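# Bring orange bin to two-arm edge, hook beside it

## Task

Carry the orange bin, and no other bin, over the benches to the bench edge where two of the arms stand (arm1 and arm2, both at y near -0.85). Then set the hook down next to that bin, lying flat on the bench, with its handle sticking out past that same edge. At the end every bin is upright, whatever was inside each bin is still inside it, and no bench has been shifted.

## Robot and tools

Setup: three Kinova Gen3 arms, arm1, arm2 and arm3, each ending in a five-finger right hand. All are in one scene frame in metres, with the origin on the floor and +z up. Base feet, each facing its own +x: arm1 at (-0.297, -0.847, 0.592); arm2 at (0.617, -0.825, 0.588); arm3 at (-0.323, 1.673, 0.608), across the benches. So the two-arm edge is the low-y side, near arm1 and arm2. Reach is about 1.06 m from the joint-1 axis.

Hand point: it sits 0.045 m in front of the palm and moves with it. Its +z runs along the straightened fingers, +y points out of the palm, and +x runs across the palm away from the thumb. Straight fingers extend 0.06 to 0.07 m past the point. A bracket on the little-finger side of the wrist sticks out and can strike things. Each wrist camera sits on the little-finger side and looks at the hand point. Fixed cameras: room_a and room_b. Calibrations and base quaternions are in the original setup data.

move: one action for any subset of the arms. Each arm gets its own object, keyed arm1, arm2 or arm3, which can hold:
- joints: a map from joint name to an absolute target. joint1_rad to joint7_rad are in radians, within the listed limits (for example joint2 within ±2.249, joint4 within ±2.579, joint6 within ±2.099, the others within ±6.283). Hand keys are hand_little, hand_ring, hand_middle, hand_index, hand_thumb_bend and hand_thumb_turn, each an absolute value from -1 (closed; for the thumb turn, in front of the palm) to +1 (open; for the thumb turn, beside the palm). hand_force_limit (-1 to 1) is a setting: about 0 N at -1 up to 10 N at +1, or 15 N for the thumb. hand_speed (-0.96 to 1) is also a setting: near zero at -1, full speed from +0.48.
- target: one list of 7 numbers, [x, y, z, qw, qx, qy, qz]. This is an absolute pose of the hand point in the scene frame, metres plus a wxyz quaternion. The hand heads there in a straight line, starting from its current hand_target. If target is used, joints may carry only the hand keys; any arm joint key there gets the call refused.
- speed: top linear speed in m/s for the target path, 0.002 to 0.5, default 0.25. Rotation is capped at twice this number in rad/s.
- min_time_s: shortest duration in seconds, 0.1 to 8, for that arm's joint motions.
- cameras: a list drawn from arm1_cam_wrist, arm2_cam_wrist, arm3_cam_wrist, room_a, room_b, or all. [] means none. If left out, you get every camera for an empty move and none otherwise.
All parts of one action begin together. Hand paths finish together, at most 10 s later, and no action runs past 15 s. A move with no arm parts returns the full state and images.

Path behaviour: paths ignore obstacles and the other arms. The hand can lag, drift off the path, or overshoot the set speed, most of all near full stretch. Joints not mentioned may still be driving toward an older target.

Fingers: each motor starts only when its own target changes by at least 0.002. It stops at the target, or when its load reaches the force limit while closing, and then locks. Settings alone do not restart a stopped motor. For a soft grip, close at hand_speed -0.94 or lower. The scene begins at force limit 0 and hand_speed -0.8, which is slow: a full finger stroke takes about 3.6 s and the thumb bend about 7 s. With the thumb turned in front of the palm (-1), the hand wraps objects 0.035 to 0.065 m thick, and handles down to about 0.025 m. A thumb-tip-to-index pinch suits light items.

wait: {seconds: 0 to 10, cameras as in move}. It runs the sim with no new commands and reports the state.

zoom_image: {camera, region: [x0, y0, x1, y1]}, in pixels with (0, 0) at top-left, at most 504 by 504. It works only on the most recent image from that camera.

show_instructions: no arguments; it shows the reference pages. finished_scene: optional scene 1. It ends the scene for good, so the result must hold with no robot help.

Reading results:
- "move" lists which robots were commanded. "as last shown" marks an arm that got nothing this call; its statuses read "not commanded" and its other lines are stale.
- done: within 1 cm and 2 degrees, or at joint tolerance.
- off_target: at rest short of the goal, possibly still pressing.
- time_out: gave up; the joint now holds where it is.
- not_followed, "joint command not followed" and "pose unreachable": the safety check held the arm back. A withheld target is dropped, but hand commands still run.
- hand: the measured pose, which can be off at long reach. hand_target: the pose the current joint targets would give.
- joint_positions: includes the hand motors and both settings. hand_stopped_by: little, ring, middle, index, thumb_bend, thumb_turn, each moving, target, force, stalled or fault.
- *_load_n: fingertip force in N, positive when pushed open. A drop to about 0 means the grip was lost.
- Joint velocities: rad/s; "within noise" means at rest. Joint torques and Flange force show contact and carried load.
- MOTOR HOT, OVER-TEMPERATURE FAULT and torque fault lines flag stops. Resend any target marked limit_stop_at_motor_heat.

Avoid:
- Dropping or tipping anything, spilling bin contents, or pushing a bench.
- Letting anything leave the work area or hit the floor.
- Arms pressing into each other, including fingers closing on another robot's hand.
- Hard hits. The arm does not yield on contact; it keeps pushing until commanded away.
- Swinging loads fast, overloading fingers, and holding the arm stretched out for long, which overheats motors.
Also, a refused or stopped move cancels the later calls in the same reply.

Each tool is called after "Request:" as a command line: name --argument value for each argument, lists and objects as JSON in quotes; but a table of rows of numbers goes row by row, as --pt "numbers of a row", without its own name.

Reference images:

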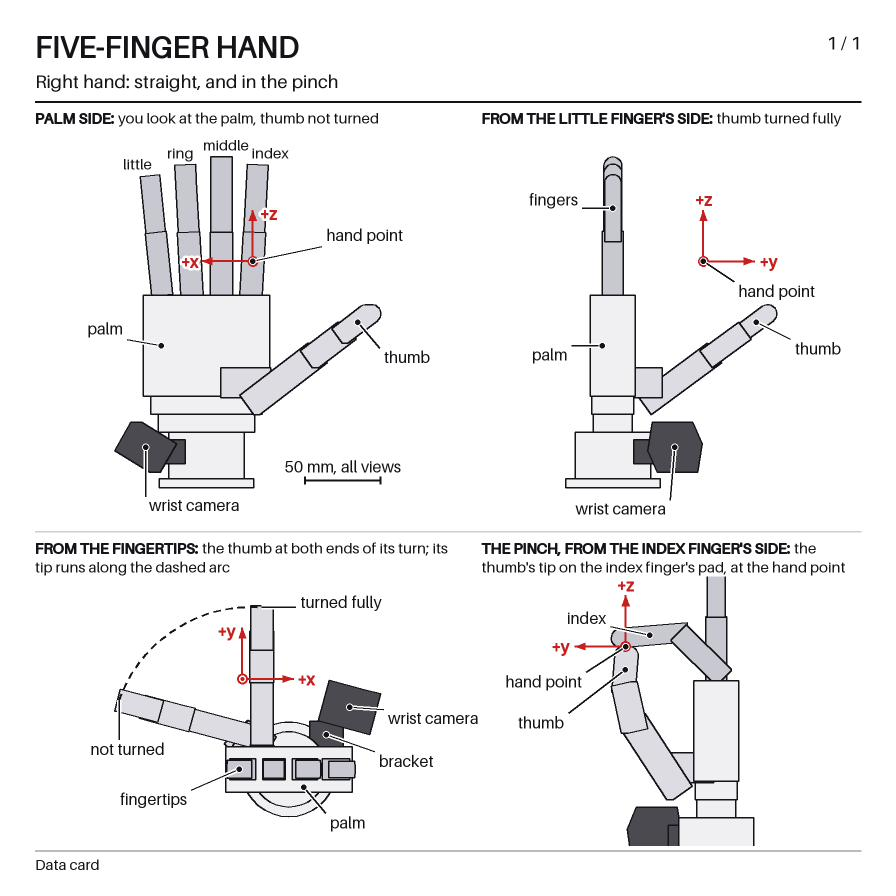

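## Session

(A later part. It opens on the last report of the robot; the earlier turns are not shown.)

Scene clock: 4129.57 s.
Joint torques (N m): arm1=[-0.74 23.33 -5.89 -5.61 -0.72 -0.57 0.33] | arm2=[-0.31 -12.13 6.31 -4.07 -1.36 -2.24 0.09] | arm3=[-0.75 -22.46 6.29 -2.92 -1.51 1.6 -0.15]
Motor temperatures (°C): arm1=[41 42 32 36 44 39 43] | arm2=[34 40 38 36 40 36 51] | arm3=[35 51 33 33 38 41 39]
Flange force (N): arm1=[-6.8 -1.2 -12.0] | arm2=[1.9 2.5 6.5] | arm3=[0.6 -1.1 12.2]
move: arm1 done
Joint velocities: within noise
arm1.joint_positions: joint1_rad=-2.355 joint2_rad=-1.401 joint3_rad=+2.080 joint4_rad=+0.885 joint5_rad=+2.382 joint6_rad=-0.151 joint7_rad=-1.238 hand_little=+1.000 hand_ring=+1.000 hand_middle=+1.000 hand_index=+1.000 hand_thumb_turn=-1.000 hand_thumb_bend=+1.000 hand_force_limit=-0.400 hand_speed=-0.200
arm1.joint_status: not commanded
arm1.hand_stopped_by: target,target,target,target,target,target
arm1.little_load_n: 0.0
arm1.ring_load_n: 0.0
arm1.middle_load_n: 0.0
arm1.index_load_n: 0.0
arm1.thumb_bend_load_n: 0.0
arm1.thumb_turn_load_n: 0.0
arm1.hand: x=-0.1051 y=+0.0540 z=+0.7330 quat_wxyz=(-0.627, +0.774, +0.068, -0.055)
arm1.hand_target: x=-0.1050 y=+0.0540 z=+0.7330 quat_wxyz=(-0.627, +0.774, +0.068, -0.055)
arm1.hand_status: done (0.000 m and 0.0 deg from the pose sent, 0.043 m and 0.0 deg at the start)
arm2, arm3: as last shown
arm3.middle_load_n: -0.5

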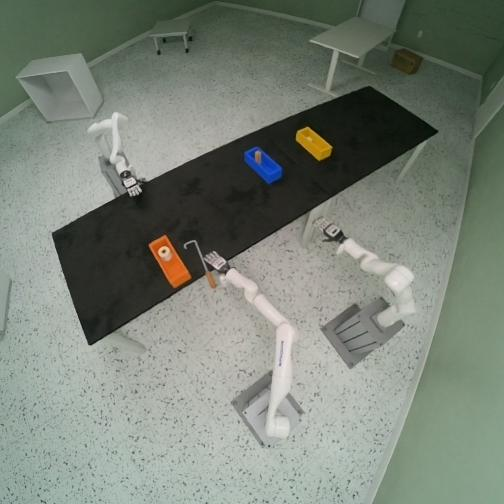

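Request:
move --arm1 '{"target": [-0.06, 0.04, 0.735, 0.62693, -0.77419, -0.06773, 0.05485], "speed": 0.08}' --cameras '[]'

Request:
move --arm1 '{"target": [-0.04, 0.01, 0.90, 0.62693, -0.77419, -0.06773, 0.05485], "speed": 0.15}' --cameras '["arm1_cam_wrist", "room_b", "room_a"]'

Request:
zoom_image --camera "room_b" --region '[155, 220, 235, 300]'

Request:
zoom_image --camera "room_a" --region '[200, 200, 400, 400]'

Scene clock: 4163.43 s.
Joint torques (N m): arm1=[-0.7 23.57 -5.43 -6.35 -0.99 -0.39 0.38] | arm2=[-0.3 -12.19 6.31 -4.03 -1.41 -2.21 0.09] | arm3=[-0.75 -22.47 6.37 -2.92 -1.52 1.6 -0.16]
Motor temperatures (°C): arm1=[41 42 32 36 44 39 43] | arm2=[34 40 38 36 40 36 51] | arm3=[35 51 33 33 38 41 39]
Flange force (N): arm1=[-8.0 -1.5 -12.4] | arm2=[2.0 2.7 6.7] | arm3=[0.6 -1.1 12.2]
move: arm1 done
Joint velocities: within noise
arm1.joint_positions: joint1_rad=-2.320 joint2_rad=-1.385 joint3_rad=+2.159 joint4_rad=+0.835 joint5_rad=+2.386 joint6_rad=-0.262 joint7_rad=-1.295 hand_little=+1.000 hand_ring=+1.000 hand_middle=+1.000 hand_index=+1.000 hand_thumb_turn=-1.000 hand_thumb_bend=+1.000 hand_force_limit=-0.400 hand_speed=-0.200
arm1.joint_status: not commanded
arm1.hand_stopped_by: target,target,target,target,target,target
arm1.little_load_n: 0.0
arm1.ring_load_n: 0.0
arm1.middle_load_n: 0.0
arm1.index_load_n: 0.0
arm1.thumb_bend_load_n: 0.0
arm1.thumb_turn_load_n: 0.0
arm1.hand: x=-0.0600 y=+0.0400 z=+0.7350 quat_wxyz=(-0.627, +0.774, +0.068, -0.055)
arm1.hand_target: x=-0.0600 y=+0.0400 z=+0.7350 quat_wxyz=(-0.627, +0.774, +0.068, -0.055)
arm1.hand_status: done (0.000 m and 0.0 deg from the pose sent, 0.047 m and 0.0 deg at the start)
arm2, arm3: as last shown
arm2.middle_load_n: -0.5
arm3.middle_load_n: 0.0
arm3.thumb_turn_load_n: -0.5

Scene clock: 4165.10 s.
Joint torques (N m): arm1=[-0.66 22.6 -3.83 -9.41 -1.4 0.49 0.4] | arm2=[-0.25 -12.17 6.34 -4.04 -1.35 -2.26 0.1] | arm3=[-0.76 -22.46 6.34 -2.87 -1.53 1.6 -0.13]
Motor temperatures (°C): arm1=[41 42 32 36 44 39 43] | arm2=[34 40 38 36 40 36 51] | arm3=[35 51 33 33 38 41 39]
Flange force (N): arm1=[-10.1 2.5 -13.0] | arm2=[1.6 2.5 6.6] | arm3=[0.6 -1.2 12.4]
move: arm1 done
Joint velocities: within noise
arm1.joint_positions: joint1_rad=-2.333 joint2_rad=-1.070 joint3_rad=+2.411 joint4_rad=+0.829 joint5_rad=+2.394 joint6_rad=-0.423 joint7_rad=-1.673 hand_little=+1.000 hand_ring=+1.000 hand_middle=+1.000 hand_index=+1.000 hand_thumb_turn=-1.000 hand_thumb_bend=+1.000 hand_force_limit=-0.400 hand_speed=-0.200
arm1.joint_status: not commanded
arm1.hand_stopped_by: target,target,target,target,target,target
arm1.little_load_n: 0.0
arm1.ring_load_n: -0.5
arm1.middle_load_n: 0.0
arm1.index_load_n: 0.0
arm1.thumb_bend_load_n: 0.0
arm1.thumb_turn_load_n: 0.0
arm1.hand: x=-0.0400 y=+0.0100 z=+0.9001 quat_wxyz=(-0.627, +0.774, +0.068, -0.055)
arm1.hand_target: x=-0.0400 y=+0.0100 z=+0.9000 quat_wxyz=(-0.627, +0.774, +0.068, -0.055)
arm1.hand_status: done (0.000 m and 0.0 deg from the pose sent, 0.169 m and 0.0 deg at the start)
arm2, arm3: as last shown
arm2.little_load_n: 0.5
arm2.middle_load_n: 0.0
arm3.little_load_n: -0.5
pictures: arm1_cam_wrist, room_a, room_b
arm1_cam_wrist: T_world_to_cam=[[0.27308, -0.18479, -0.94408, 0.85569], [-0.71335, -0.69732, -0.06985, 0.03731], [-0.64542, 0.69253, -0.32224, 0.3767]] pos_world=[0.03607, -0.07674, 0.93183]

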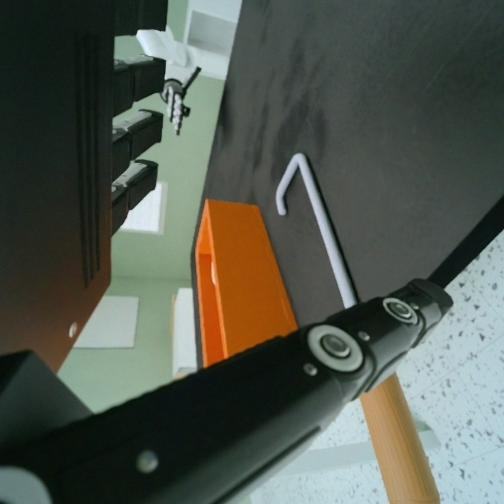

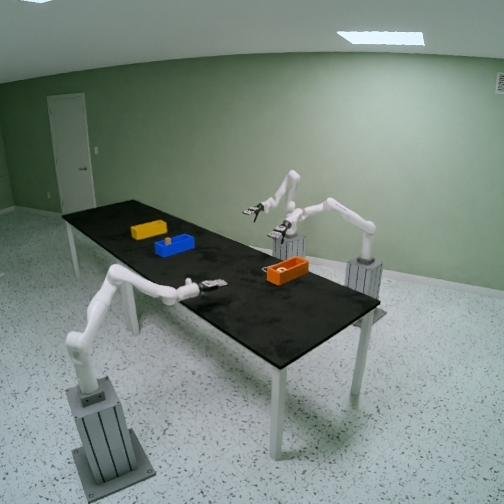

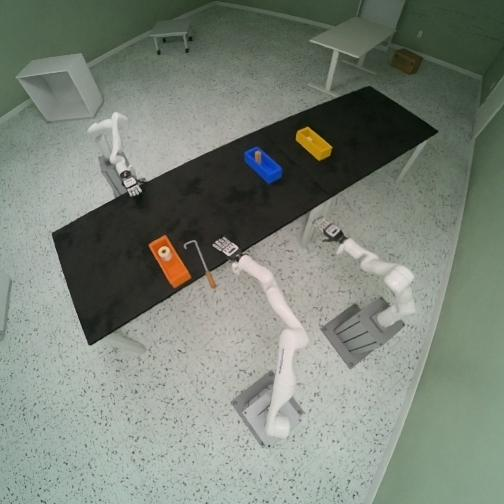

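Scaled by 6.300 from the camera's image (finer frame: 720x720).

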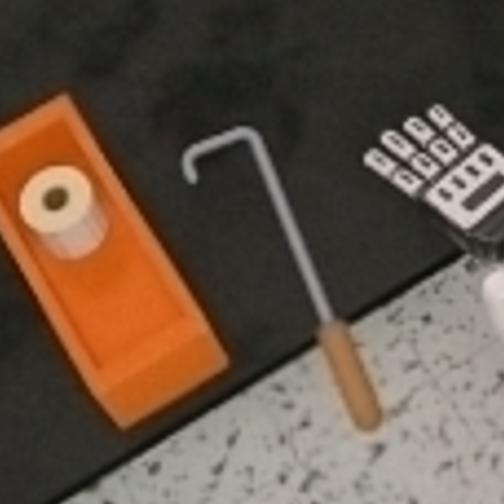

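Scaled by 2.520 from the camera's image (finer frame: 720x720).

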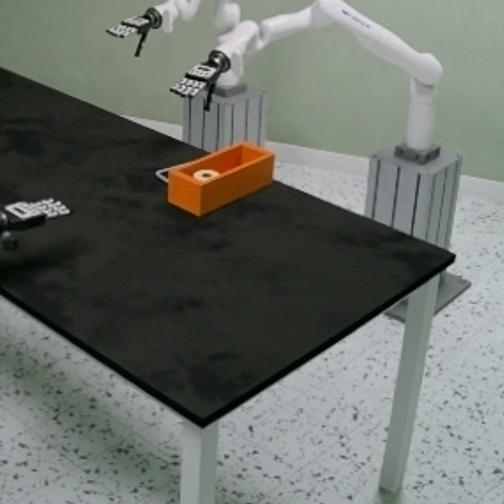

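Request:
finished_scene

The scene is finished: the task was done.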